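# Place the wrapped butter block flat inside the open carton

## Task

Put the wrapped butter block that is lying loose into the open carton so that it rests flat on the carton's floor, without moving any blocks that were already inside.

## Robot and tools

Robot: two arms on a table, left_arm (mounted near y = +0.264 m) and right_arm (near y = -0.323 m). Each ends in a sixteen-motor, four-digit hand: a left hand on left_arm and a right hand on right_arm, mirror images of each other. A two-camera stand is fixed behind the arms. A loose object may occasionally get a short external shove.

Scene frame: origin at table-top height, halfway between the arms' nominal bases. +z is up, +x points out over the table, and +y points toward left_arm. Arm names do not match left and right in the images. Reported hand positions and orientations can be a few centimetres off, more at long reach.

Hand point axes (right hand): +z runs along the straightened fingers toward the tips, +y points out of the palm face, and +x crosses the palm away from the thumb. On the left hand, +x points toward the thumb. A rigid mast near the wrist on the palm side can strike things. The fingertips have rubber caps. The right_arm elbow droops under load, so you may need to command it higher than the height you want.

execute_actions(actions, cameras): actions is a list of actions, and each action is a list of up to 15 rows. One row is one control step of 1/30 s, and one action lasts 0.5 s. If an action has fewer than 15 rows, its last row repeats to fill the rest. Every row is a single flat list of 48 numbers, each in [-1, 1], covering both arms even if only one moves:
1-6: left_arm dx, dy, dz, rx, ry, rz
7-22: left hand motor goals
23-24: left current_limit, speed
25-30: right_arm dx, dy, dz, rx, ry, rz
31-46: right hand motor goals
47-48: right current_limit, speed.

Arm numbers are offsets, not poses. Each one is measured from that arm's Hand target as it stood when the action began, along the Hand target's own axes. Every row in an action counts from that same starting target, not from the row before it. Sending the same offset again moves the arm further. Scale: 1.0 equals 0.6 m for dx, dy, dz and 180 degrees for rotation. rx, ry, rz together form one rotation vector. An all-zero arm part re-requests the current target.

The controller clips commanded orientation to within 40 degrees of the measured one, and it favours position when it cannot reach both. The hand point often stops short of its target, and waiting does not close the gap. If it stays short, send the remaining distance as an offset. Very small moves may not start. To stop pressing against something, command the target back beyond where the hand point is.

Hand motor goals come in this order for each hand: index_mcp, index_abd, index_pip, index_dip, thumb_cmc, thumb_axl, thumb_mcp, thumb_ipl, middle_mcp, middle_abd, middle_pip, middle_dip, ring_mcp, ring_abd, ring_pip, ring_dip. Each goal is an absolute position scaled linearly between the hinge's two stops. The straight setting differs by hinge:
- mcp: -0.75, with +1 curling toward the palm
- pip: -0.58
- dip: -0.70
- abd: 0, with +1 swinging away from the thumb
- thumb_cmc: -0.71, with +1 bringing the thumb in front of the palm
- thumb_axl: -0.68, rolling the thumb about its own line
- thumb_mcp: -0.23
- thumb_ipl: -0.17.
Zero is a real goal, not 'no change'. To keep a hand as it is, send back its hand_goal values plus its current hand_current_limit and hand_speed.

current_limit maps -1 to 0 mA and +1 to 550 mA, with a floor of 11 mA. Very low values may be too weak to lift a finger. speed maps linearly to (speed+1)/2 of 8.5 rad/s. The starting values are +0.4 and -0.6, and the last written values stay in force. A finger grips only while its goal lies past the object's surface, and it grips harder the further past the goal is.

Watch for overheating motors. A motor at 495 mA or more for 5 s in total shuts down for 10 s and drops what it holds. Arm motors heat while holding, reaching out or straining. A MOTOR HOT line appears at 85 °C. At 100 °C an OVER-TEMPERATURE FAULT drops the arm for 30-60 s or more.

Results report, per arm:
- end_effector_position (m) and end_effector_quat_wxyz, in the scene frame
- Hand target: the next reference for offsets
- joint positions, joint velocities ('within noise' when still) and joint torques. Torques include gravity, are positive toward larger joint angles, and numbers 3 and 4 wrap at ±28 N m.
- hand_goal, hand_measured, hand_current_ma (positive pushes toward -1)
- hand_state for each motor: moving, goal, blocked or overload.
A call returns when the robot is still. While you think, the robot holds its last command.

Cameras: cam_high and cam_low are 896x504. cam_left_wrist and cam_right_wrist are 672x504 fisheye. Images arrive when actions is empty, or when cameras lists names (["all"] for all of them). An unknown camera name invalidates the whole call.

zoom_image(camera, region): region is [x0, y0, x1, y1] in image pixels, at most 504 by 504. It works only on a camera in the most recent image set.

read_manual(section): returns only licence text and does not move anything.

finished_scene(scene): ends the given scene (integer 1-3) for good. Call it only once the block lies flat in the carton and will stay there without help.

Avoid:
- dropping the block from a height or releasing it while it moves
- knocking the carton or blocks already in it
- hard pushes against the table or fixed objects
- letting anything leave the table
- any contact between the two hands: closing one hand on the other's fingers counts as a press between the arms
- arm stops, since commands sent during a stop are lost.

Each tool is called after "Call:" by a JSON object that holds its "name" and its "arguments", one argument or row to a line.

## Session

Call:
{"name": "execute_actions", "arguments": {
  "actions": []
}}

Call:
{"name": "zoom_image", "arguments": {
  "camera": "cam_high",
  "region": [340, 110, 600, 310]
}}

Scene clock: 0.00 s.
left_arm: end_effector_position=(+0.2753, +0.4482, +0.3425) hand_goal=(-0.754, +0.000, -0.576, -0.696, -0.714, -0.678, -0.226, -0.168, -0.754, +0.000, -0.576, -0.696, -0.754, +0.000, -0.576, -0.696) hand_measured=(-0.754, +0.000, -0.576, -0.696, -0.714, -0.678, -0.226, -0.168, -0.754, +0.000, -0.576, -0.696, -0.754, +0.000, -0.576, -0.696) hand_current_ma=(+0, +0, +0, +0, +0, +0, +0, +0, +0, +0, +0, +0, +0, +0, +0, +0) hand_state=(goal, goal, goal, goal, goal, goal, goal, goal, goal, goal, goal, goal, goal, goal, goal, goal) hand_current_limit=0.40 hand_speed=-0.60 end_effector_quat_wxyz=(+0.502, +0.025, +0.668, +0.550) | right_arm: end_effector_position=(+0.3115, -0.4675, +0.1975) hand_goal=(-0.754, +0.000, -0.576, -0.696, -0.714, -0.678, -0.226, -0.168, -0.754, +0.000, -0.576, -0.696, -0.754, +0.000, -0.576, -0.696) hand_measured=(-0.754, +0.000, -0.576, -0.696, -0.714, -0.678, -0.226, -0.168, -0.754, +0.000, -0.576, -0.696, -0.754, +0.000, -0.576, -0.696) hand_current_ma=(+0, +0, +0, +0, +0, +0, +0, +0, +0, +0, +0, +0, +0, +0, +0, +0) hand_state=(goal, goal, goal, goal, goal, goal, goal, goal, goal, goal, goal, goal, goal, goal, goal, goal) hand_current_limit=0.40 hand_speed=-0.60 end_effector_quat_wxyz=(+0.097, +0.986, +0.104, -0.084)
Joint positions: left_arm=[0.007 0.806 0.294 0.656 -0.719 -0.607] | right_arm=[-0.045 1.272 1.027 -1.46 0.22 1.309]
Joint velocities: within noise
Joint torques (N m): no reading
Heat: left arm: hottest elbow 35 °C; right arm: hottest elbow 34 °C.
Hand target: left_arm +0.2778, +0.4479, +0.3584; +0.515, +0.017, +0.656, +0.551 | right_arm +0.3177, -0.4684, +0.2060; +0.100, +0.987, +0.105, -0.075
camera_calibration:
cam_left_wrist: T_world_to_cam=[[0.712373, -0.70165, -0.014541, 0.0953257], [-0.434415, -0.424591, -0.794359, 0.542172], [0.551188, 0.572197, -0.607274, -0.0701639], [0, 0, 0, 1]] pos_world=[0.206294, 0.337234, 0.389457]
cam_right_wrist: T_world_to_cam=[[-0.602359, -0.741208, 0.296268, -0.191927], [-0.417407, 0.608854, 0.674587, 0.232445], [-0.680393, 0.28268, -0.676134, 0.604274], [0, 0, 0, 1]] pos_world=[0.392559, -0.454599, 0.308628]

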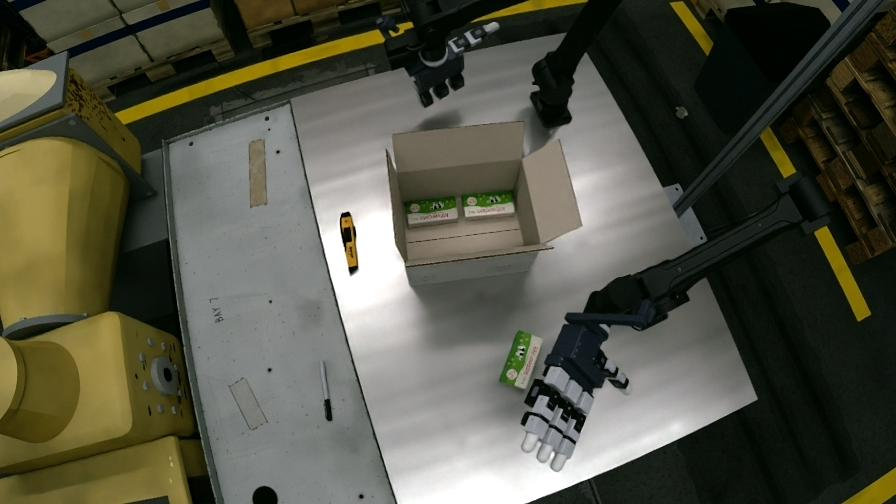

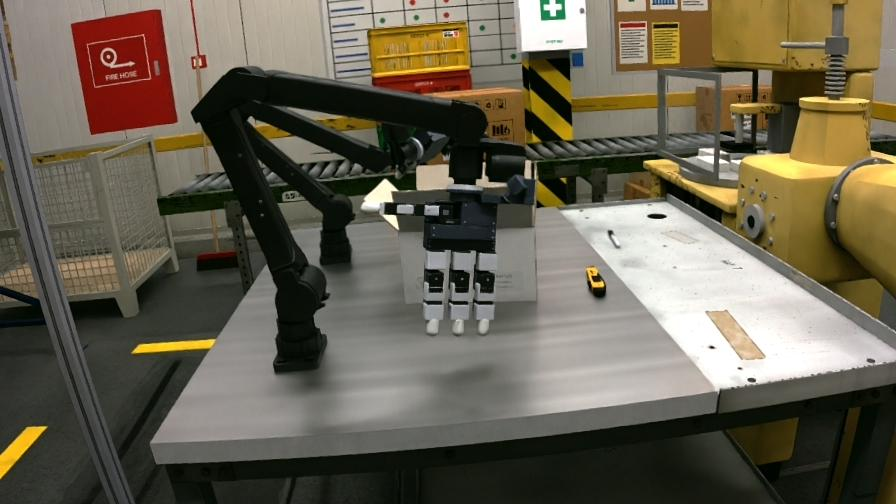

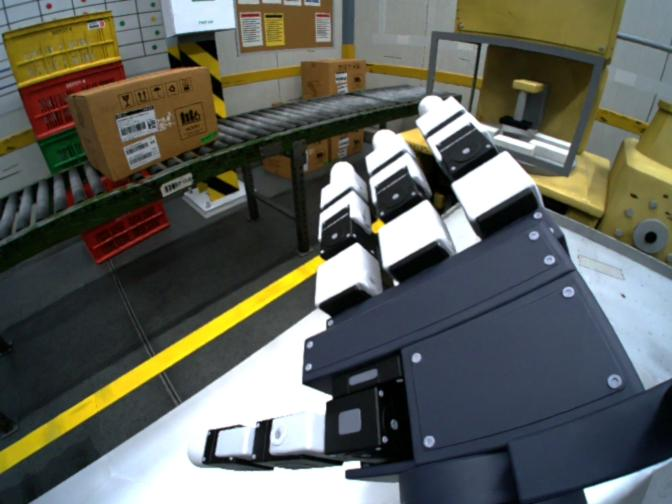

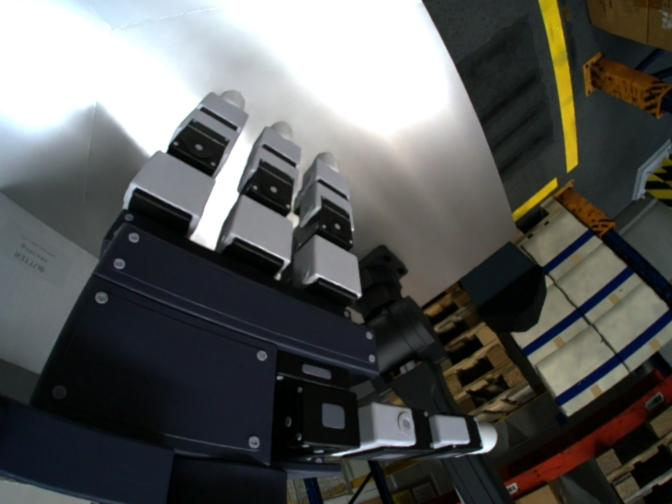

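Scaled by 1.938.

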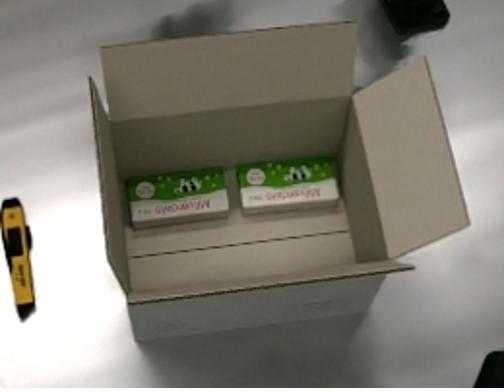

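Call:
{"name": "zoom_image", "arguments": {
  "camera": "cam_high",
  "region": [470, 310, 590, 410]
}}

Scaled by 4.200.

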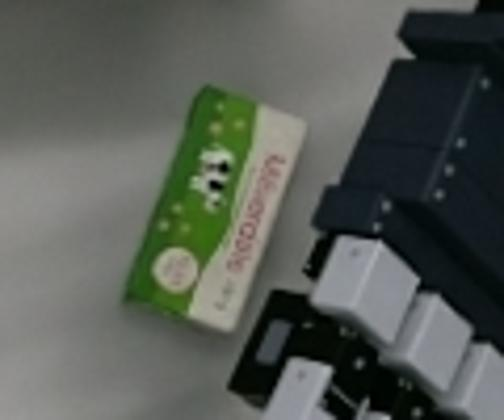

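Call:
{"name": "execute_actions", "arguments": {
  "actions": [
    [[-0.113,-0.032,-0.001,0.254,0.107,0.077,-0.75,-0.15,-0.58,-0.7,-0.71,-0.68,-1,-0.17,-0.75,0,0.74,0.17,-0.75,0.15,-0.58,-0.7,0.4,-0.6,0,0,0,0,0,0,-0.75,0,-0.58,-0.7,-0.71,-0.68,-0.23,-0.17,-0.75,0,-0.58,-0.7,-0.75,0,-0.58,-0.7,0.4,-0.6]],
    [[-0.029,-0.127,0.115,0.254,0.107,0.077,-0.75,-0.15,-0.58,-0.7,-0.71,-0.68,-1,-0.17,-0.75,0,0.74,0.17,-0.75,0.15,-0.58,-0.7,0.4,-0.6,0,0,0,0,0,0,-0.75,0,-0.58,-0.7,-0.71,-0.68,-0.23,-0.17,-0.75,0,-0.58,-0.7,-0.75,0,-0.58,-0.7,0.4,-0.6]]
  ],
  "cameras": ["cam_left_wrist"]
}}

Call:
{"name": "zoom_image", "arguments": {
  "camera": "cam_left_wrist",
  "region": [270, 0, 520, 200]
}}

Scene clock: 69.13 s.
left_arm: end_effector_position=(+0.3457, +0.3628, +0.2759) hand_goal=(-0.750, -0.150, -0.580, -0.700, -0.710, -0.680, -1.000, -0.170, -0.750, +0.000, +0.740, +0.170, -0.750, +0.150, -0.580, -0.700) hand_measured=(-0.752, -0.150, -0.580, -0.698, -0.712, -0.678, -0.996, -0.168, -0.756, +0.000, +0.734, +0.168, -0.752, +0.146, -0.580, -0.698) hand_current_ma=(+0, +0, +0, +0, +0, +1, +2, +1, -2, +0, -3, -1, +0, -1, +0, +1) hand_state=(goal, goal, goal, goal, goal, goal, goal, goal, goal, goal, goal, goal, goal, goal, goal, goal) hand_current_limit=0.40 hand_speed=-0.60 end_effector_quat_wxyz=(-0.005, +0.338, +0.941, +0.006) | right_arm: end_effector_position=(+0.3115, -0.4675, +0.1975) hand_goal=(-0.750, +0.000, -0.580, -0.700, -0.710, -0.680, -0.230, -0.170, -0.750, +0.000, -0.580, -0.700, -0.750, +0.000, -0.580, -0.700) hand_measured=(-0.754, +0.000, -0.578, -0.698, -0.714, -0.678, -0.224, -0.168, -0.752, +0.000, -0.578, -0.698, -0.754, +0.000, -0.578, -0.698) hand_current_ma=(-11, +0, +8, +9, -16, +10, +30, +11, -11, +0, +8, +9, -11, +0, +7, +8) hand_state=(goal, goal, goal, goal, goal, goal, goal, goal, goal, goal, goal, goal, goal, goal, goal, goal) hand_current_limit=0.40 hand_speed=-0.60 end_effector_quat_wxyz=(+0.097, +0.986, +0.104, -0.084)
Joint positions: left_arm=[-0.009 1.164 1.209 -1.62 -0.015 -0.828] | right_arm=[-0.045 1.272 1.027 -1.46 0.22 1.309]
Joint torques (N m): left_arm=[0.56 -5.6 12.37 0.05 -0.08 0.26] | right_arm=[-0.85 -4.54 10.62 -0.21 0.3 0.1]
Heat: left arm: hottest elbow 45 °C; right arm: hottest elbow 43 °C.
Hand target: left_arm +0.3624, +0.3645, +0.3003; +0.000, +0.345, +0.939, +0.001 | right_arm +0.3177, -0.4684, +0.2060; +0.100, +0.987, +0.105, -0.075
Off the commanded pose: left_arm 0.030 m, 1 deg | right_arm 0.011 m, 1 deg.
camera_calibration:
cam_left_wrist: T_world_to_cam=[[0.164547, -0.986282, -0.0131012, 0.276589], [-0.711431, -0.127871, 0.691025, 0.0618657], [-0.683221, -0.104385, -0.722712, 0.603534], [0, 0, 0, 1]] pos_world=[0.410848, 0.343706, 0.397055]
Images, in order (width x height): cam_left_wrist 672x504.

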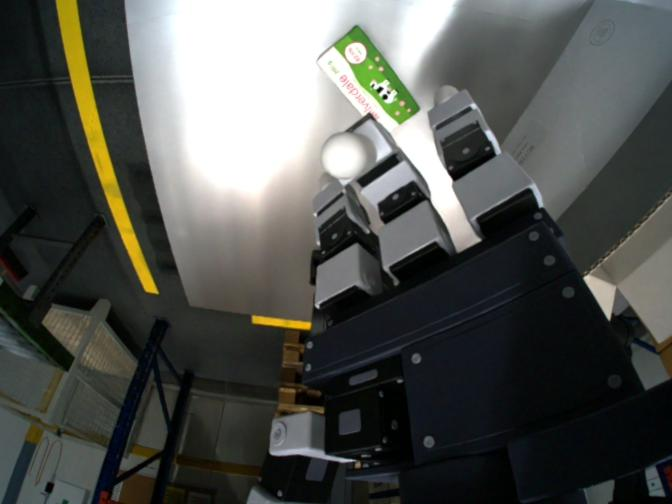

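Scaled by 2.016 from the camera's 672x504 image, which has a finer 960x720 frame.

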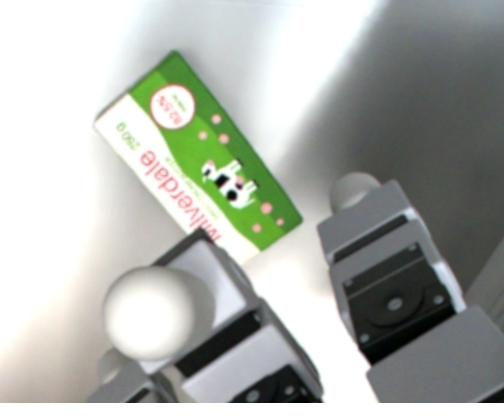

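Call:
{"name": "execute_actions", "arguments": {
  "actions": [
    [[-0.008,0.013,0.217,0,0,0,-0.75,-0.15,-0.58,-0.7,-0.71,-0.68,-1,-0.17,-0.75,0,0.74,0.17,-0.75,0.15,-0.58,-0.7,0.4,-0.6,0,0,0,0,0,0,-0.75,0,-0.58,-0.7,-0.71,-0.68,-0.23,-0.17,-0.75,0,-0.58,-0.7,-0.75,0,-0.58,-0.7,0.4,-0.6]]
  ],
  "cameras": ["cam_left_wrist"]
}}

Call:
{"name": "zoom_image", "arguments": {
  "camera": "cam_left_wrist",
  "region": [270, 0, 520, 200]
}}

Scene clock: 86.93 s.
left_arm: end_effector_position=(+0.3642, +0.3643, +0.1656) hand_goal=(-0.750, -0.150, -0.580, -0.700, -0.710, -0.680, -1.000, -0.170, -0.750, +0.000, +0.740, +0.170, -0.750, +0.150, -0.580, -0.700) hand_measured=(-0.750, -0.150, -0.580, -0.698, -0.712, -0.678, -0.996, -0.168, -0.752, +0.000, +0.734, +0.168, -0.750, +0.148, -0.580, -0.698) hand_current_ma=(+0, +0, +0, +0, +0, +1, +2, +1, -1, +0, -2, -1, +0, -1, +0, +1) hand_state=(goal, goal, goal, goal, goal, goal, goal, goal, goal, goal, goal, goal, goal, goal, goal, goal) hand_current_limit=0.40 hand_speed=-0.60 end_effector_quat_wxyz=(-0.012, +0.340, +0.940, -0.006) | right_arm: end_effector_position=(+0.3115, -0.4675, +0.1975) hand_goal=(-0.750, +0.000, -0.580, -0.700, -0.710, -0.680, -0.230, -0.170, -0.750, +0.000, -0.580, -0.700, -0.750, +0.000, -0.580, -0.700) hand_measured=(-0.754, +0.000, -0.578, -0.698, -0.714, -0.678, -0.224, -0.168, -0.752, +0.000, -0.578, -0.698, -0.754, +0.000, -0.578, -0.698) hand_current_ma=(-11, +0, +8, +9, -16, +10, +30, +11, -11, +0, +8, +9, -11, +0, +7, +8) hand_state=(goal, goal, goal, goal, goal, goal, goal, goal, goal, goal, goal, goal, goal, goal, goal, goal) hand_current_limit=0.40 hand_speed=-0.60 end_effector_quat_wxyz=(+0.097, +0.986, +0.104, -0.084)
Joint positions: left_arm=[0.001 1.259 1.001 -1.34 0.001 -0.813] | right_arm=[-0.045 1.272 1.027 -1.46 0.22 1.309]
Joint torques (N m): left_arm=[0.85 -7.88 8.12 0.9 -0.17 0.27] | right_arm=[-0.73 -4.95 10.54 -0.12 0.3 0.11]
Heat: left arm: hottest elbow 50 °C; right arm: hottest elbow 44 °C.
Hand target: left_arm +0.3711, +0.3675, +0.1701; +0.000, +0.345, +0.939, +0.001 | right_arm +0.3177, -0.4684, +0.2060; +0.100, +0.987, +0.105, -0.075
Off the commanded pose: left_arm 0.009 m, 2 deg | right_arm 0.011 m, 1 deg.
camera_calibration:
cam_left_wrist: T_world_to_cam=[[0.159369, -0.987219, 0.0000156359, 0.273544], [-0.696577, -0.112439, 0.708616, 0.137499], [-0.699558, -0.112943, -0.705594, 0.542737], [0, 0, 0, 1]] pos_world=[0.431861, 0.346806, 0.285514]
Images, in order (width x height): cam_left_wrist 672x504.

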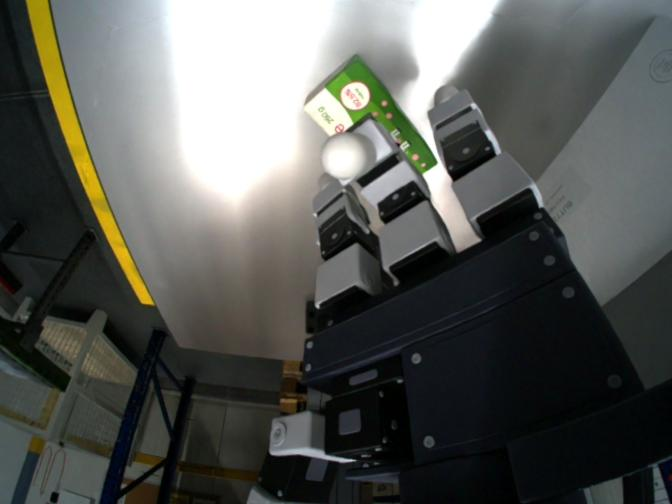

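Scaled by 2.016 from the camera's 672x504 image, which has a finer 960x720 frame.

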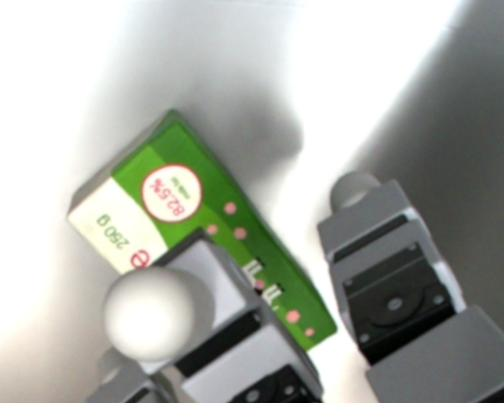

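Call:
{"name": "execute_actions", "arguments": {
  "actions": [
    [[0,0.009,0.06,0,0,0,-0.75,-0.15,-0.58,-0.7,-0.71,-0.68,-1,-0.17,-0.75,0,0.74,0.17,-0.75,0.15,-0.58,-0.7,0.4,-0.6,0,0,0,0,0,0,-0.75,0,-0.58,-0.7,-0.71,-0.68,-0.23,-0.17,-0.75,0,-0.58,-0.7,-0.75,0,-0.58,-0.7,0.4,-0.6]],
    [[0,0,0,0,0,0,-0.75,0.3,-0.58,-0.7,-0.71,-0.68,-1,-0.17,-0.75,0,0.74,0.17,-0.75,-0.3,-0.58,-0.7,0.6,-0.8,0,0,0,0,0,0,-0.75,0,-0.58,-0.7,-0.71,-0.68,-0.23,-0.17,-0.75,0,-0.58,-0.7,-0.75,0,-0.58,-0.7,0.4,-0.6]]
  ],
  "cameras": ["cam_left_wrist"]
}}

Scene clock: 104.00 s.
left_arm: end_effector_position=(+0.3710, +0.3703, +0.1374) hand_goal=(-0.750, +0.300, -0.580, -0.700, -0.710, -0.680, -1.000, -0.170, -0.750, +0.000, +0.740, +0.170, -0.750, -0.300, -0.580, -0.700) hand_measured=(-0.748, +0.052, -0.580, -0.698, -0.712, -0.678, -0.996, -0.168, -0.752, +0.000, +0.734, +0.168, -0.750, -0.070, -0.580, -0.698) hand_current_ma=(+0, -440, +0, +0, +0, +1, +2, +1, -1, +0, -2, -1, +0, +440, +0, +1) hand_state=(goal, blocked, goal, goal, goal, goal, goal, goal, goal, goal, goal, goal, goal, blocked, goal, goal) hand_current_limit=0.60 hand_speed=-0.80 end_effector_quat_wxyz=(-0.004, +0.338, +0.941, +0.000) | right_arm: end_effector_position=(+0.3115, -0.4675, +0.1975) hand_goal=(-0.750, +0.000, -0.580, -0.700, -0.710, -0.680, -0.230, -0.170, -0.750, +0.000, -0.580, -0.700, -0.750, +0.000, -0.580, -0.700) hand_measured=(-0.754, +0.000, -0.578, -0.698, -0.714, -0.678, -0.224, -0.168, -0.752, +0.000, -0.578, -0.698, -0.754, +0.000, -0.578, -0.698) hand_current_ma=(-11, +0, +8, +9, -16, +10, +30, +11, -11, +0, +8, +9, -11, +0, +7, +8) hand_state=(goal, goal, goal, goal, goal, goal, goal, goal, goal, goal, goal, goal, goal, goal, goal, goal) hand_current_limit=0.40 hand_speed=-0.60 end_effector_quat_wxyz=(+0.097, +0.986, +0.104, -0.084)
Joint positions: left_arm=[0.015 1.291 0.948 -1.235 -0.002 -0.802] | right_arm=[-0.045 1.272 1.027 -1.46 0.22 1.309]
Joint torques (N m): left_arm=[0.5 -7.3 7.24 0.94 -0.15 0.25] | right_arm=[-0.73 -5.07 10.63 -0.12 0.31 0.1]
Heat: left arm: hottest elbow 49 °C; right arm: hottest elbow 44 °C.
Hand target: left_arm +0.3745, +0.3717, +0.1340; +0.000, +0.345, +0.939, +0.000 | right_arm +0.3177, -0.4684, +0.2060; +0.100, +0.987, +0.105, -0.075
Off the commanded pose: left_arm 0.005 m, 1 deg | right_arm 0.011 m, 1 deg.
camera_calibration:
cam_left_wrist: T_world_to_cam=[[0.16298, -0.986629, -0.00101264, 0.27704], [-0.710241, -0.118036, 0.693993, 0.172105], [-0.684833, -0.112387, -0.719981, 0.524604], [0, 0, 0, 1]] pos_world=[0.43635, 0.352609, 0.258545]
Images, in order (width x height): cam_left_wrist 672x504.

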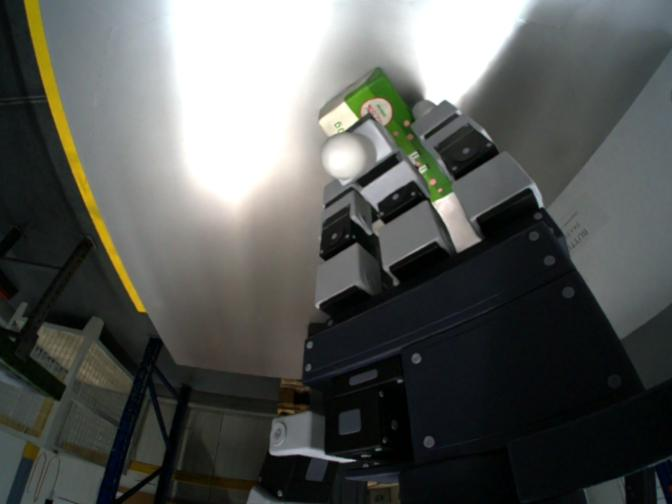

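Call:
{"name": "execute_actions", "arguments": {
  "actions": [
    [[-0.048,-0.01,-0.177,0,0,0.125,-0.75,0.3,-0.58,-0.7,-0.71,-0.68,-1,-0.17,-0.75,0,0.74,0.17,-0.75,-0.3,-0.58,-0.7,0.6,-0.6,0,0,0,0,0,0,-0.75,0,-0.58,-0.7,-0.71,-0.68,-0.23,-0.17,-0.75,0,-0.58,-0.7,-0.75,0,-0.58,-0.7,0.4,-0.6]],
    [[-0.031,-0.062,-0.15,-0.11,-0.022,0.124,-0.75,0.3,-0.58,-0.7,-0.71,-0.68,-1,-0.17,-0.75,0,0.74,0.17,-0.75,-0.3,-0.58,-0.7,0.6,-0.6,0,0,0,0,0,0,-0.75,0,-0.58,-0.7,-0.71,-0.68,-0.23,-0.17,-0.75,0,-0.58,-0.7,-0.75,0,-0.58,-0.7,0.4,-0.6]],
    [[-0.007,0.118,-0.365,-0.111,0,0,-0.75,0.3,-0.58,-0.7,-0.71,-0.68,-1,-0.17,-0.75,0,0.74,0.17,-0.75,-0.3,-0.58,-0.7,0.6,-0.6,0,0,0,0,0,0,-0.75,0,-0.58,-0.7,-0.71,-0.68,-0.23,-0.17,-0.75,0,-0.58,-0.7,-0.75,0,-0.58,-0.7,0.4,-0.6]]
  ],
  "cameras": ["cam_left_wrist"]
}}

Scene clock: 144.93 s.
left_arm: end_effector_position=(+0.3682, +0.3131, +0.5256) hand_goal=(-0.750, +0.300, -0.580, -0.700, -0.710, -0.680, -1.000, -0.170, -0.750, +0.000, +0.740, +0.170, -0.750, -0.300, -0.580, -0.700) hand_measured=(-0.772, +0.056, -0.592, -0.704, -0.712, -0.678, -0.996, -0.168, -0.754, +0.000, +0.736, +0.168, -0.764, -0.070, -0.586, -0.702) hand_current_ma=(-23, -440, -7, -1, +0, +0, +2, +1, -2, +0, -1, -1, -11, +440, -3, -1) hand_state=(blocked, blocked, goal, goal, goal, goal, goal, goal, goal, goal, goal, goal, goal, blocked, goal, goal) hand_current_limit=0.60 hand_speed=-0.60 end_effector_quat_wxyz=(+0.213, +0.636, +0.705, +0.228) | right_arm: end_effector_position=(+0.3115, -0.4675, +0.1975) hand_goal=(-0.750, +0.000, -0.580, -0.700, -0.710, -0.680, -0.230, -0.170, -0.750, +0.000, -0.580, -0.700, -0.750, +0.000, -0.580, -0.700) hand_measured=(-0.754, +0.000, -0.578, -0.698, -0.714, -0.678, -0.224, -0.168, -0.752, +0.000, -0.578, -0.698, -0.754, +0.000, -0.578, -0.698) hand_current_ma=(-11, +0, +8, +9, -16, +10, +30, +11, -11, +0, +8, +9, -11, +0, +7, +8) hand_state=(goal, goal, goal, goal, goal, goal, goal, goal, goal, goal, goal, goal, goal, goal, goal, goal) hand_current_limit=0.40 hand_speed=-0.60 end_effector_quat_wxyz=(+0.097, +0.986, +0.104, -0.084)
Joint positions: left_arm=[-0.009 0.9 1.468 -1.505 -0.019 -0.043] | right_arm=[-0.045 1.272 1.027 -1.46 0.22 1.309]
Joint torques (N m): left_arm=[-0.32 -3.96 11.58 1.54 -0.07 0.31] | right_arm=[-0.56 -5.25 10.59 -0.17 0.3 0.15]
Heat: left arm: hottest elbow 46 °C; right arm: hottest elbow 45 °C.
Hand target: left_arm +0.3598, +0.3096, +0.5602; +0.232, +0.638, +0.690, +0.252 | right_arm +0.3177, -0.4684, +0.2060; +0.100, +0.987, +0.105, -0.075
Off the commanded pose: left_arm 0.036 m, 4 deg | right_arm 0.011 m, 1 deg.
camera_calibration:
cam_left_wrist: T_world_to_cam=[[-0.452277, -0.806868, -0.380013, 0.590955], [-0.891227, 0.392595, 0.22712, 0.0459861], [-0.0340649, 0.441399, -0.896664, 0.475682], [0, 0, 0, 1]] pos_world=[0.324463, 0.248803, 0.640653]
Images, in order (width x height): cam_left_wrist 672x504.

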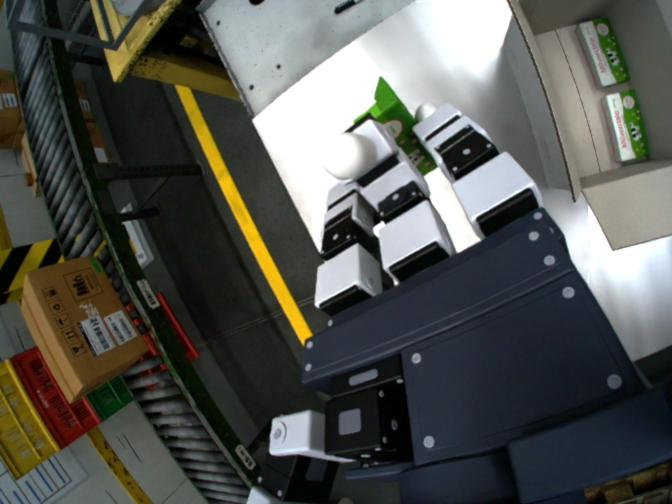

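Call:
{"name": "zoom_image", "arguments": {
  "camera": "cam_left_wrist",
  "region": [300, 40, 480, 220]
}}

Call:
{"name": "execute_actions", "arguments": {
  "actions": [],
  "cameras": ["cam_low","cam_high"]
}}

Call:
{"name": "zoom_image", "arguments": {
  "camera": "cam_low",
  "region": [360, 40, 560, 200]
}}

Call:
{"name": "zoom_image", "arguments": {
  "camera": "cam_high",
  "region": [440, 240, 640, 440]
}}

Scaled by 2.800 from the camera's 672x504 image, which has a finer 960x720 frame.

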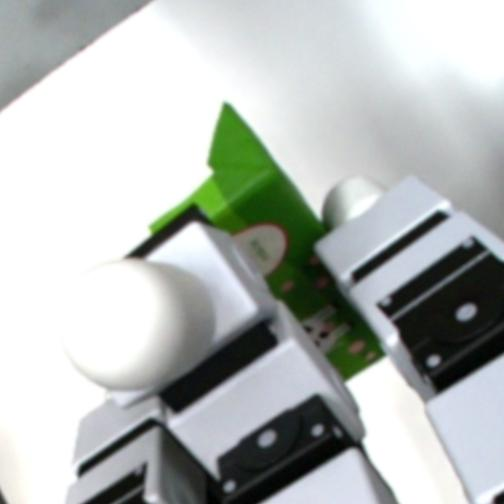

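Scene clock: 151.27 s.
left_arm: end_effector_position=(+0.3682, +0.3131, +0.5256) hand_goal=(-0.750, +0.300, -0.580, -0.700, -0.710, -0.680, -1.000, -0.170, -0.750, +0.000, +0.740, +0.170, -0.750, -0.300, -0.580, -0.700) hand_measured=(-0.772, +0.056, -0.592, -0.704, -0.712, -0.678, -0.996, -0.168, -0.754, +0.000, +0.736, +0.168, -0.764, -0.070, -0.586, -0.702) hand_current_ma=(-23, -440, -7, -1, +0, +0, +2, +1, -2, +0, -1, -1, -11, +440, -3, -1) hand_state=(blocked, blocked, goal, goal, goal, goal, goal, goal, goal, goal, goal, goal, goal, blocked, goal, goal) hand_current_limit=0.60 hand_speed=-0.60 end_effector_quat_wxyz=(+0.213, +0.636, +0.705, +0.228) | right_arm: end_effector_position=(+0.3115, -0.4675, +0.1975) hand_goal=(-0.750, +0.000, -0.580, -0.700, -0.710, -0.680, -0.230, -0.170, -0.750, +0.000, -0.580, -0.700, -0.750, +0.000, -0.580, -0.700) hand_measured=(-0.754, +0.000, -0.578, -0.698, -0.714, -0.678, -0.224, -0.168, -0.752, +0.000, -0.578, -0.698, -0.754, +0.000, -0.578, -0.698) hand_current_ma=(-11, +0, +8, +9, -16, +10, +30, +11, -11, +0, +8, +9, -11, +0, +7, +8) hand_state=(goal, goal, goal, goal, goal, goal, goal, goal, goal, goal, goal, goal, goal, goal, goal, goal) hand_current_limit=0.40 hand_speed=-0.60 end_effector_quat_wxyz=(+0.097, +0.986, +0.104, -0.084)
Joint positions: left_arm=[-0.009 0.9 1.468 -1.505 -0.019 -0.043] | right_arm=[-0.045 1.272 1.027 -1.46 0.22 1.309]
Joint velocities: within noise
Joint torques (N m): left_arm=[-0.26 -4.01 11.63 1.59 -0.08 0.29] | right_arm=[-0.67 -4.6 10.62 -0.17 0.29 0.15]
Heat: left arm: hottest elbow 48 °C; right arm: hottest elbow 46 °C.
Hand target: left_arm +0.3598, +0.3096, +0.5602; +0.232, +0.638, +0.690, +0.252 | right_arm +0.3177, -0.4684, +0.2060; +0.100, +0.987, +0.105, -0.075
Off the commanded pose: left_arm 0.036 m, 4 deg | right_arm 0.011 m, 1 deg.
Images, in order (width x height): cam_high 896x504, cam_low 896x504.

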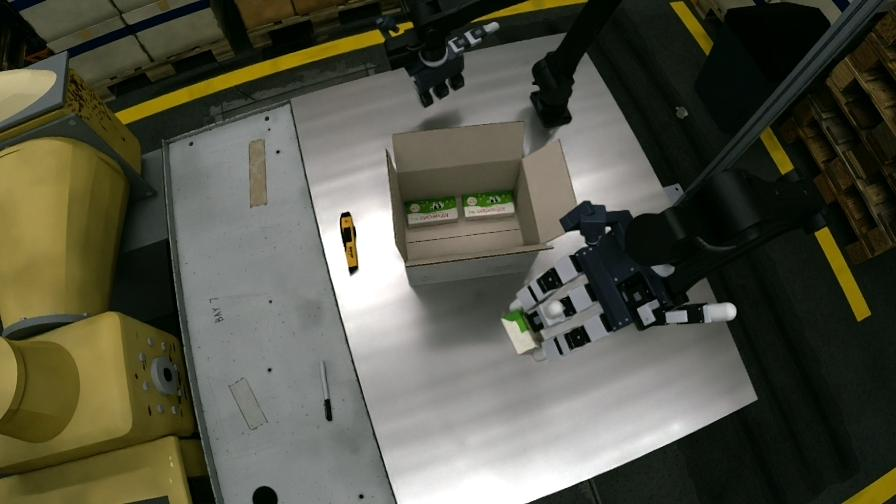

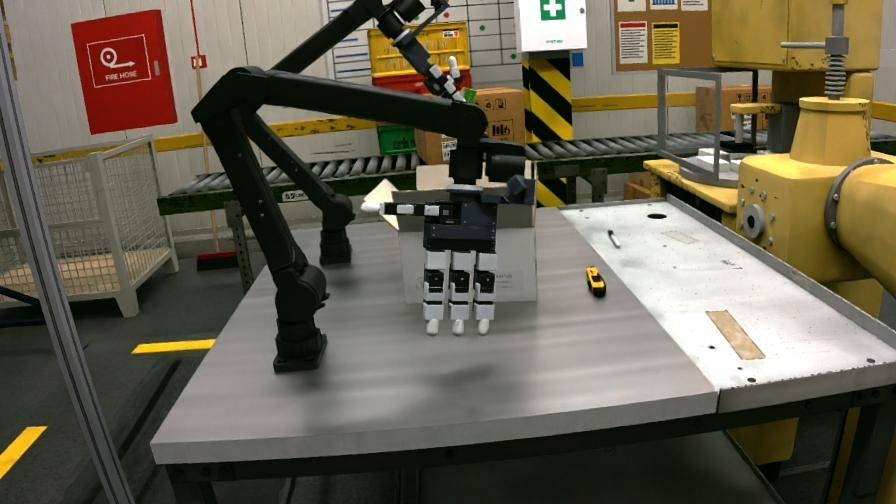

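Scaled by 2.520.

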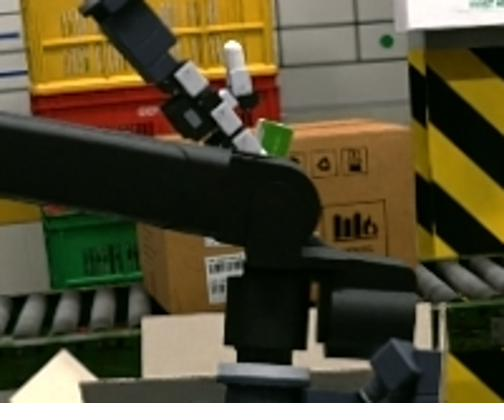

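Scaled by 2.520.

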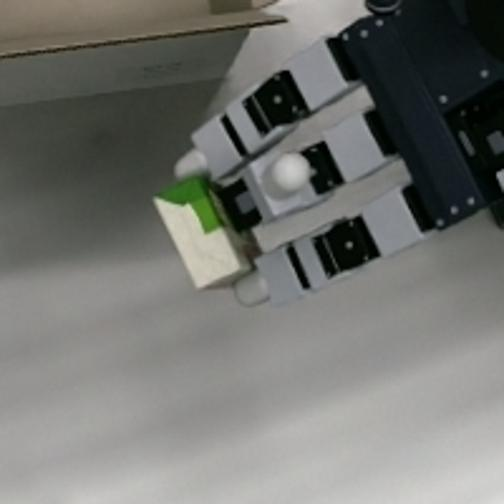

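Call:
{"name": "execute_actions", "arguments": {
  "actions": [
    [[-0.119,-0.005,-0.004,0,-0.042,0.05,-0.75,0.3,-0.58,-0.7,-0.71,-0.68,-1,-0.17,-0.75,0,0.74,0.17,-0.75,-0.3,-0.58,-0.7,0.72,-0.6,0,0,0,0,0,0,-0.75,0,-0.58,-0.7,-0.71,-0.68,-0.23,-0.17,-0.75,0,-0.58,-0.7,-0.75,0,-0.58,-0.7,0.4,-0.6]],
    [[-0.117,0.013,0.011,0,-0.042,0.05,-0.75,0.3,-0.58,-0.7,-0.71,-0.68,-1,-0.17,-0.75,0,0.74,0.17,-0.75,-0.3,-0.58,-0.7,0.72,-0.6,0,0,0,0,0,0,-0.75,0,-0.58,-0.7,-0.71,-0.68,-0.23,-0.17,-0.75,0,-0.58,-0.7,-0.75,0,-0.58,-0.7,0.4,-0.6]],
    [[-0.124,-0.003,-0.003,0,-0.042,0.05,-0.75,0.3,-0.58,-0.7,-0.71,-0.68,-1,-0.17,-0.75,0,0.74,0.17,-0.75,-0.3,-0.58,-0.7,0.72,-0.6,0,0,0,0,0,0,-0.75,0,-0.58,-0.7,-0.71,-0.68,-0.23,-0.17,-0.75,0,-0.58,-0.7,-0.75,0,-0.58,-0.7,0.4,-0.6]],
    [[-0.122,0.016,0.014,0,-0.042,0.05,-0.75,0.3,-0.58,-0.7,-0.71,-0.68,-1,-0.17,-0.75,0,0.74,0.17,-0.75,-0.3,-0.58,-0.7,0.72,-0.6,0,0,0,0,0,0,-0.75,0,-0.58,-0.7,-0.71,-0.68,-0.23,-0.17,-0.75,0,-0.58,-0.7,-0.75,0,-0.58,-0.7,0.4,-0.6]]
  ],
  "cameras": ["cam_left_wrist","cam_high"]
}}

Call:
{"name": "zoom_image", "arguments": {
  "camera": "cam_left_wrist",
  "region": [200, 0, 550, 260]
}}

Scene clock: 234.93 s.
left_arm: end_effector_position=(+0.3107, +0.0322, +0.5107) hand_goal=(-0.750, +0.300, -0.580, -0.700, -0.710, -0.680, -1.000, -0.170, -0.750, +0.000, +0.740, +0.170, -0.750, -0.300, -0.580, -0.700) hand_measured=(-0.772, +0.056, -0.592, -0.704, -0.712, -0.678, -0.998, -0.168, -0.754, +0.000, +0.736, +0.168, -0.764, -0.074, -0.586, -0.702) hand_current_ma=(-23, -473, -7, -1, +0, +0, +1, +1, -2, +0, -1, -1, -11, +473, -3, -1) hand_state=(blocked, blocked, goal, goal, goal, goal, goal, goal, goal, goal, goal, goal, goal, blocked, goal, goal) hand_current_limit=0.72 hand_speed=-0.60 end_effector_quat_wxyz=(+0.268, +0.871, +0.395, +0.114) | right_arm: end_effector_position=(+0.3115, -0.4675, +0.1975) hand_goal=(-0.750, +0.000, -0.580, -0.700, -0.710, -0.680, -0.230, -0.170, -0.750, +0.000, -0.580, -0.700, -0.750, +0.000, -0.580, -0.700) hand_measured=(-0.754, +0.000, -0.578, -0.698, -0.714, -0.678, -0.224, -0.168, -0.752, +0.000, -0.578, -0.698, -0.754, +0.000, -0.578, -0.698) hand_current_ma=(-11, +0, +8, +9, -16, +10, +30, +11, -11, +0, +8, +9, -11, +0, +7, +8) hand_state=(goal, goal, goal, goal, goal, goal, goal, goal, goal, goal, goal, goal, goal, goal, goal, goal) hand_current_limit=0.40 hand_speed=-0.60 end_effector_quat_wxyz=(+0.097, +0.986, +0.104, -0.084)
Joint positions: left_arm=[-0.721 0.938 1.468 -1.512 0.048 0.046] | right_arm=[-0.045 1.272 1.027 -1.46 0.22 1.309]
Joint torques (N m): left_arm=[-0.32 -3.49 13.29 2.47 -0.23 0.24] | right_arm=[-0.56 -4.89 10.58 -0.18 0.28 0.11]
Heat: left arm: hottest elbow 60 °C; right arm: hottest elbow 46 °C.
Hand target: left_arm +0.3101, +0.0282, +0.5597; +0.313, +0.860, +0.379, +0.138 | right_arm +0.3177, -0.4684, +0.2060; +0.100, +0.987, +0.105, -0.075
Off the commanded pose: left_arm 0.049 m, 6 deg | right_arm 0.011 m, 1 deg.
camera_calibration:
cam_left_wrist: T_world_to_cam=[[-0.912144, -0.207518, -0.353453, 0.442656], [-0.309228, 0.914432, 0.261137, -0.106583], [0.269018, 0.347492, -0.898264, 0.493987], [0, 0, 0, 1]] pos_world=[0.237916, 0.0176648, 0.628022]
Images, in order (width x height): cam_high 896x504, cam_left_wrist 672x504.

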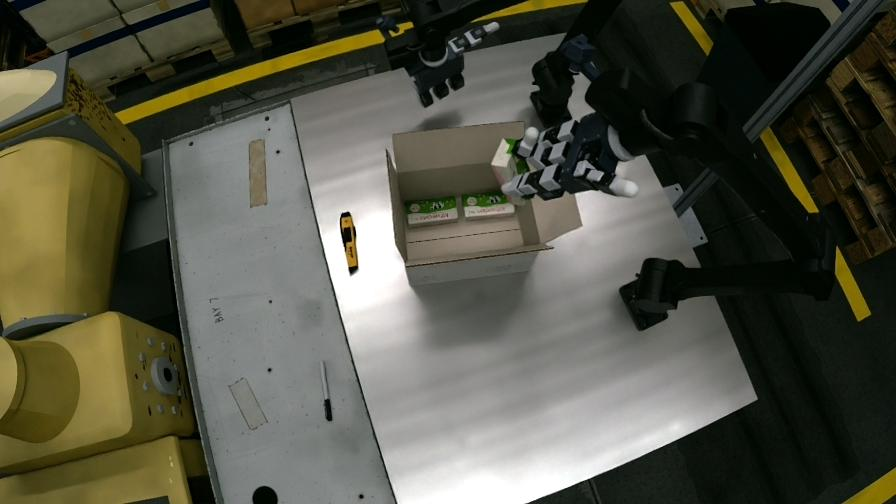

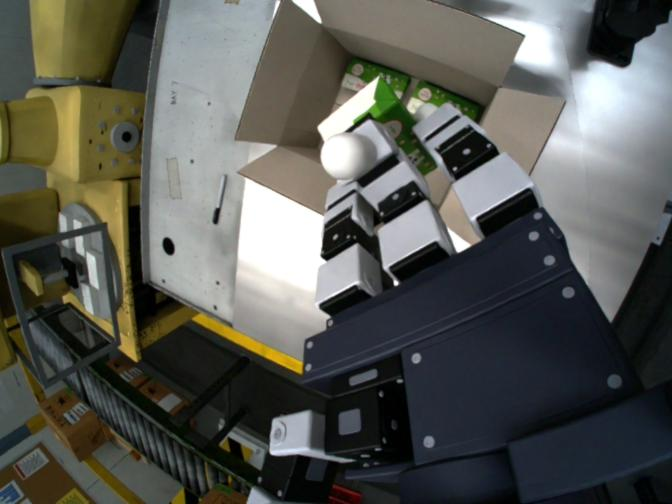

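Scaled by 1.440 from the camera's 672x504 image, which has a finer 960x720 frame.

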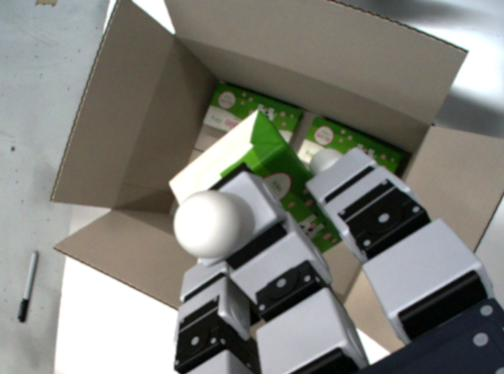

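Call:
{"name": "execute_actions", "arguments": {
  "actions": [
    [[0.021,-0.086,0.167,0.108,0.09,-0.156,-0.75,0.3,-0.58,-0.7,-0.71,-0.68,-1,-0.17,-0.75,0,0.74,0.17,-0.75,-0.3,-0.58,-0.7,0.72,-0.6,0,0,0,0,0,0,-0.75,0,-0.58,-0.7,-0.71,-0.68,-0.23,-0.17,-0.75,0,-0.58,-0.7,-0.75,0,-0.58,-0.7,0.4,-0.6]]
  ],
  "cameras": ["cam_left_wrist","cam_high"]
}}

Call:
{"name": "zoom_image", "arguments": {
  "camera": "cam_left_wrist",
  "region": [200, 0, 550, 260]
}}

Call:
{"name": "zoom_image", "arguments": {
  "camera": "cam_high",
  "region": [360, 110, 600, 290]
}}

Scene clock: 262.00 s.
left_arm: end_effector_position=(+0.3336, +0.0175, +0.4058) hand_goal=(-0.750, +0.300, -0.580, -0.700, -0.710, -0.680, -1.000, -0.170, -0.750, +0.000, +0.740, +0.170, -0.750, -0.300, -0.580, -0.700) hand_measured=(-0.772, +0.058, -0.592, -0.704, -0.712, -0.678, -0.998, -0.168, -0.754, +0.000, +0.736, +0.168, -0.754, -0.074, -0.582, -0.702) hand_current_ma=(-22, -473, -7, -1, +0, +0, +1, +1, -2, +0, -1, -1, -1, +473, -1, -1) hand_state=(blocked, blocked, goal, goal, goal, goal, goal, goal, goal, goal, goal, goal, goal, blocked, goal, goal) hand_current_limit=0.72 hand_speed=-0.60 end_effector_quat_wxyz=(+0.094, +0.773, +0.619, +0.105) | right_arm: end_effector_position=(+0.3115, -0.4675, +0.1975) hand_goal=(-0.750, +0.000, -0.580, -0.700, -0.710, -0.680, -0.230, -0.170, -0.750, +0.000, -0.580, -0.700, -0.750, +0.000, -0.580, -0.700) hand_measured=(-0.754, +0.000, -0.578, -0.698, -0.714, -0.678, -0.224, -0.168, -0.752, +0.000, -0.578, -0.698, -0.754, +0.000, -0.578, -0.698) hand_current_ma=(-11, +0, +8, +9, -16, +10, +30, +11, -11, +0, +8, +9, -11, +0, +7, +8) hand_state=(goal, goal, goal, goal, goal, goal, goal, goal, goal, goal, goal, goal, goal, goal, goal, goal) hand_current_limit=0.40 hand_speed=-0.60 end_effector_quat_wxyz=(+0.097, +0.986, +0.104, -0.084)
Joint positions: left_arm=[-0.938 1.187 1.489 -1.677 -0.205 -0.635] | right_arm=[-0.045 1.272 1.027 -1.46 0.22 1.309]
Joint torques (N m): left_arm=[0.15 -8.64 13.29 0.57 -0.76 -0.04] | right_arm=[-0.73 -4.72 10.59 -0.14 0.29 0.07]
Heat: left arm: hottest elbow 65 °C; right arm: hottest elbow 47 °C.
Hand target: left_arm +0.3370, +0.0209, +0.4498; +0.133, +0.755, +0.632, +0.112 | right_arm +0.3177, -0.4684, +0.2060; +0.100, +0.987, +0.105, -0.075
Off the commanded pose: left_arm 0.044 m, 5 deg | right_arm 0.011 m, 1 deg.
camera_calibration:
cam_left_wrist: T_world_to_cam=[[-0.775604, -0.594263, -0.212814, 0.327528], [-0.601761, 0.594322, 0.53354, -0.0659738], [-0.190583, 0.541879, -0.818563, 0.516344], [0, 0, 0, 1]] pos_world=[0.312738, -0.0459486, 0.527562]
Images, in order (width x height): cam_high 896x504, cam_left_wrist 672x504.

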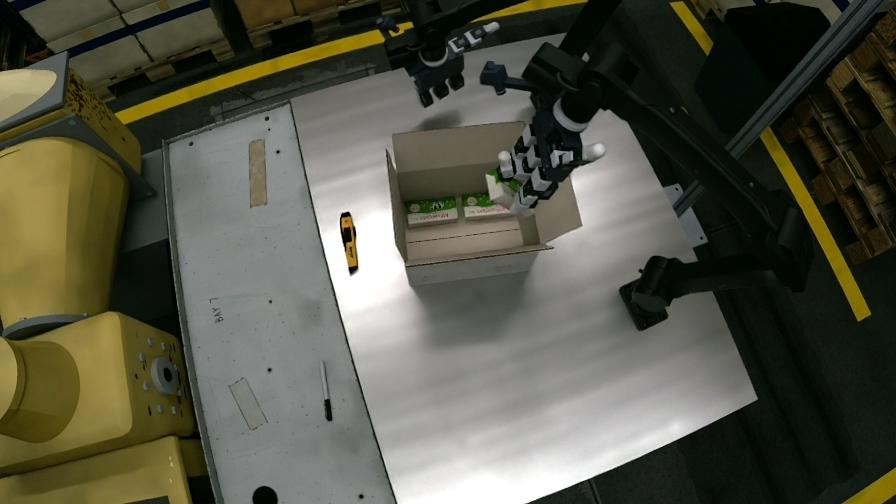

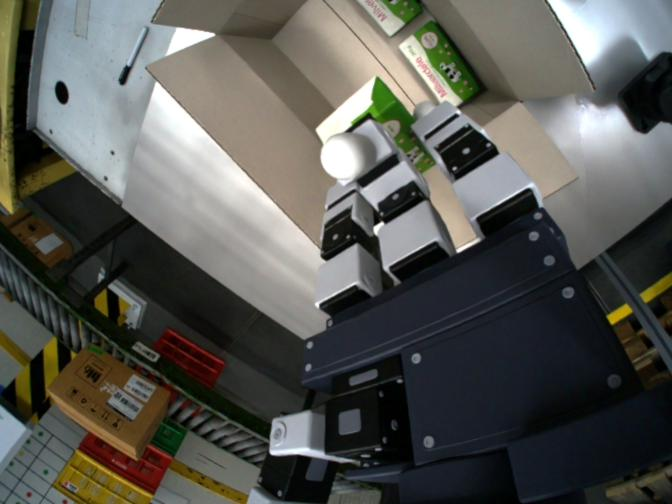

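Scaled by 1.440 from the camera's 672x504 image, which has a finer 960x720 frame.

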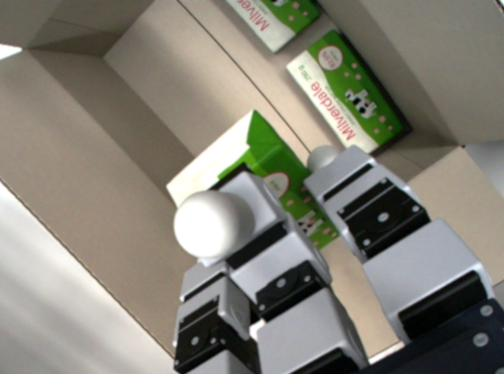

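Scaled by 2.100.

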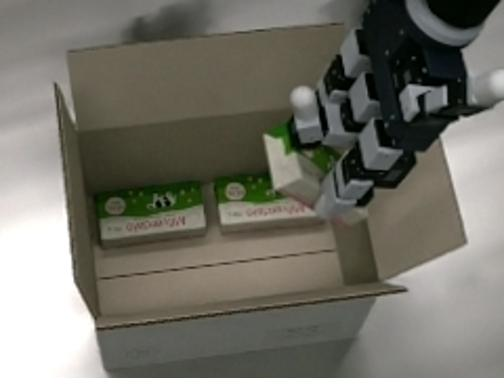

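Call:
{"name": "execute_actions", "arguments": {
  "actions": [
    [[0.001,-0.022,0.187,0.067,0,0,-0.75,0.3,-0.58,-0.7,-0.71,-0.68,-1,-0.17,-0.75,0,0.74,0.17,-0.75,-0.3,-0.58,-0.7,0.72,-0.6,0,0,0,0,0,0,-0.75,0,-0.58,-0.7,-0.71,-0.68,-0.23,-0.17,-0.75,0,-0.58,-0.7,-0.75,0,-0.58,-0.7,0.4,-0.6]],
    [[0,0.007,0.203,0.031,0,0,-0.75,0.3,-0.58,-0.7,-0.71,-0.68,-1,-0.17,-0.75,0,0.74,0.17,-0.75,-0.3,-0.58,-0.7,0.72,-0.6,0,0,0,0,0,0,-0.75,0,-0.58,-0.7,-0.71,-0.68,-0.23,-0.17,-0.75,0,-0.58,-0.7,-0.75,0,-0.58,-0.7,0.4,-0.6]]
  ],
  "cameras": ["cam_left_wrist","cam_high"]
}}

Call:
{"name": "zoom_image", "arguments": {
  "camera": "cam_left_wrist",
  "region": [200, 0, 550, 260]
}}

Call:
{"name": "zoom_image", "arguments": {
  "camera": "cam_high",
  "region": [360, 110, 600, 290]
}}

Scene clock: 285.97 s.
left_arm: end_effector_position=(+0.3766, +0.0180, +0.2039) hand_goal=(-0.750, +0.300, -0.580, -0.700, -0.710, -0.680, -1.000, -0.170, -0.750, +0.000, +0.740, +0.170, -0.750, -0.300, -0.580, -0.700) hand_measured=(-0.758, +0.058, -0.586, -0.704, -0.712, -0.678, -0.998, -0.168, -0.754, +0.000, +0.736, +0.168, -0.742, -0.074, -0.576, -0.698) hand_current_ma=(-4, -473, -3, -1, +0, +0, +1, +1, -1, +0, -1, -1, +5, +473, +1, +0) hand_state=(goal, blocked, goal, goal, goal, goal, goal, goal, goal, goal, goal, goal, goal, blocked, goal, goal) hand_current_limit=0.72 hand_speed=-0.60 end_effector_quat_wxyz=(-0.010, +0.763, +0.647, +0.010) | right_arm: end_effector_position=(+0.3115, -0.4675, +0.1975) hand_goal=(-0.750, +0.000, -0.580, -0.700, -0.710, -0.680, -0.230, -0.170, -0.750, +0.000, -0.580, -0.700, -0.750, +0.000, -0.580, -0.700) hand_measured=(-0.754, +0.000, -0.578, -0.698, -0.714, -0.678, -0.224, -0.168, -0.752, +0.000, -0.578, -0.698, -0.754, +0.000, -0.578, -0.698) hand_current_ma=(-11, +0, +8, +9, -16, +10, +30, +11, -11, +0, +8, +9, -11, +0, +7, +8) hand_state=(goal, goal, goal, goal, goal, goal, goal, goal, goal, goal, goal, goal, goal, goal, goal, goal) hand_current_limit=0.40 hand_speed=-0.60 end_effector_quat_wxyz=(+0.097, +0.986, +0.104, -0.084)
Joint positions: left_arm=[-0.785 1.379 1.21 -1.418 -0.022 -0.558] | right_arm=[-0.045 1.272 1.027 -1.46 0.22 1.309]
Joint torques (N m): left_arm=[0.44 -11.05 8.95 0.94 -0.11 0.25] | right_arm=[-0.85 -4.89 10.62 -0.25 0.29 0.11]
Heat: left arm: hottest elbow 62 °C; right arm: hottest elbow 47 °C.
Hand target: left_arm +0.3835, +0.0130, +0.2200; +0.016, +0.767, +0.641, +0.014 | right_arm +0.3177, -0.4684, +0.2060; +0.100, +0.987, +0.105, -0.075
Off the commanded pose: left_arm 0.018 m, 3 deg | right_arm 0.011 m, 1 deg.
camera_calibration:
cam_left_wrist: T_world_to_cam=[[-0.770931, -0.636678, -0.0174985, 0.277369], [-0.462205, 0.540342, 0.703133, -0.0188743], [-0.438215, 0.550155, -0.710843, 0.43006], [0, 0, 0, 1]] pos_world=[0.393567, -0.0498064, 0.32383]
Images, in order (width x height): cam_high 896x504, cam_left_wrist 672x504.

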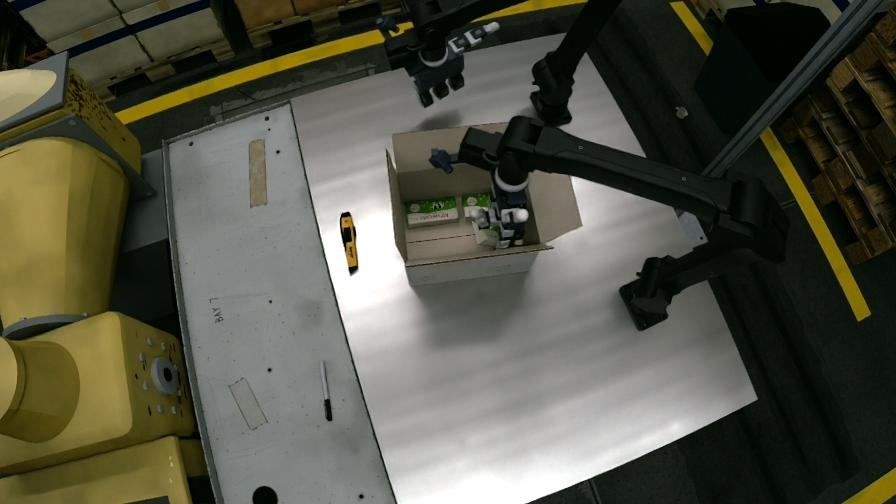

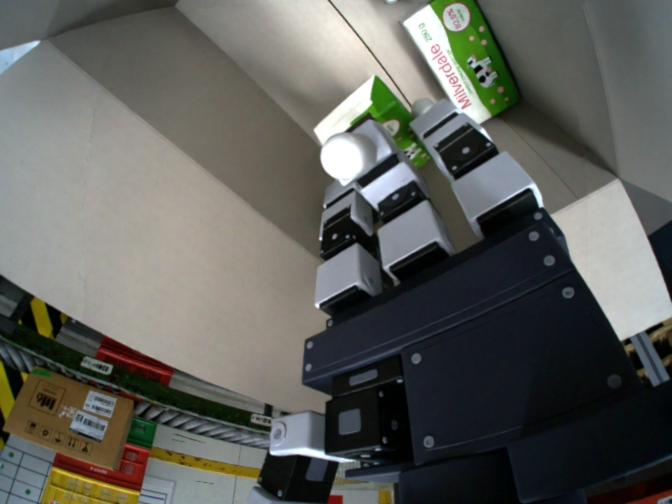

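Scaled by 1.440 from the camera's 672x504 image, which has a finer 960x720 frame.

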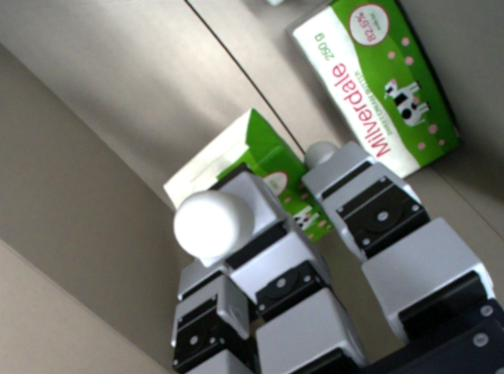

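Scaled by 2.100.

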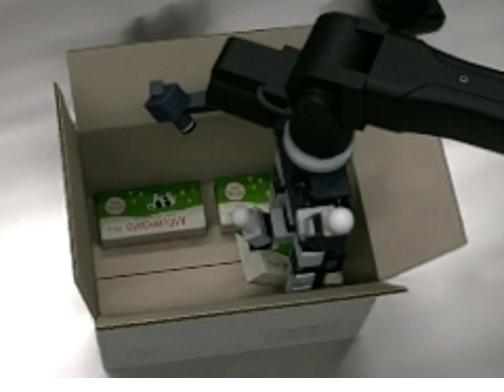

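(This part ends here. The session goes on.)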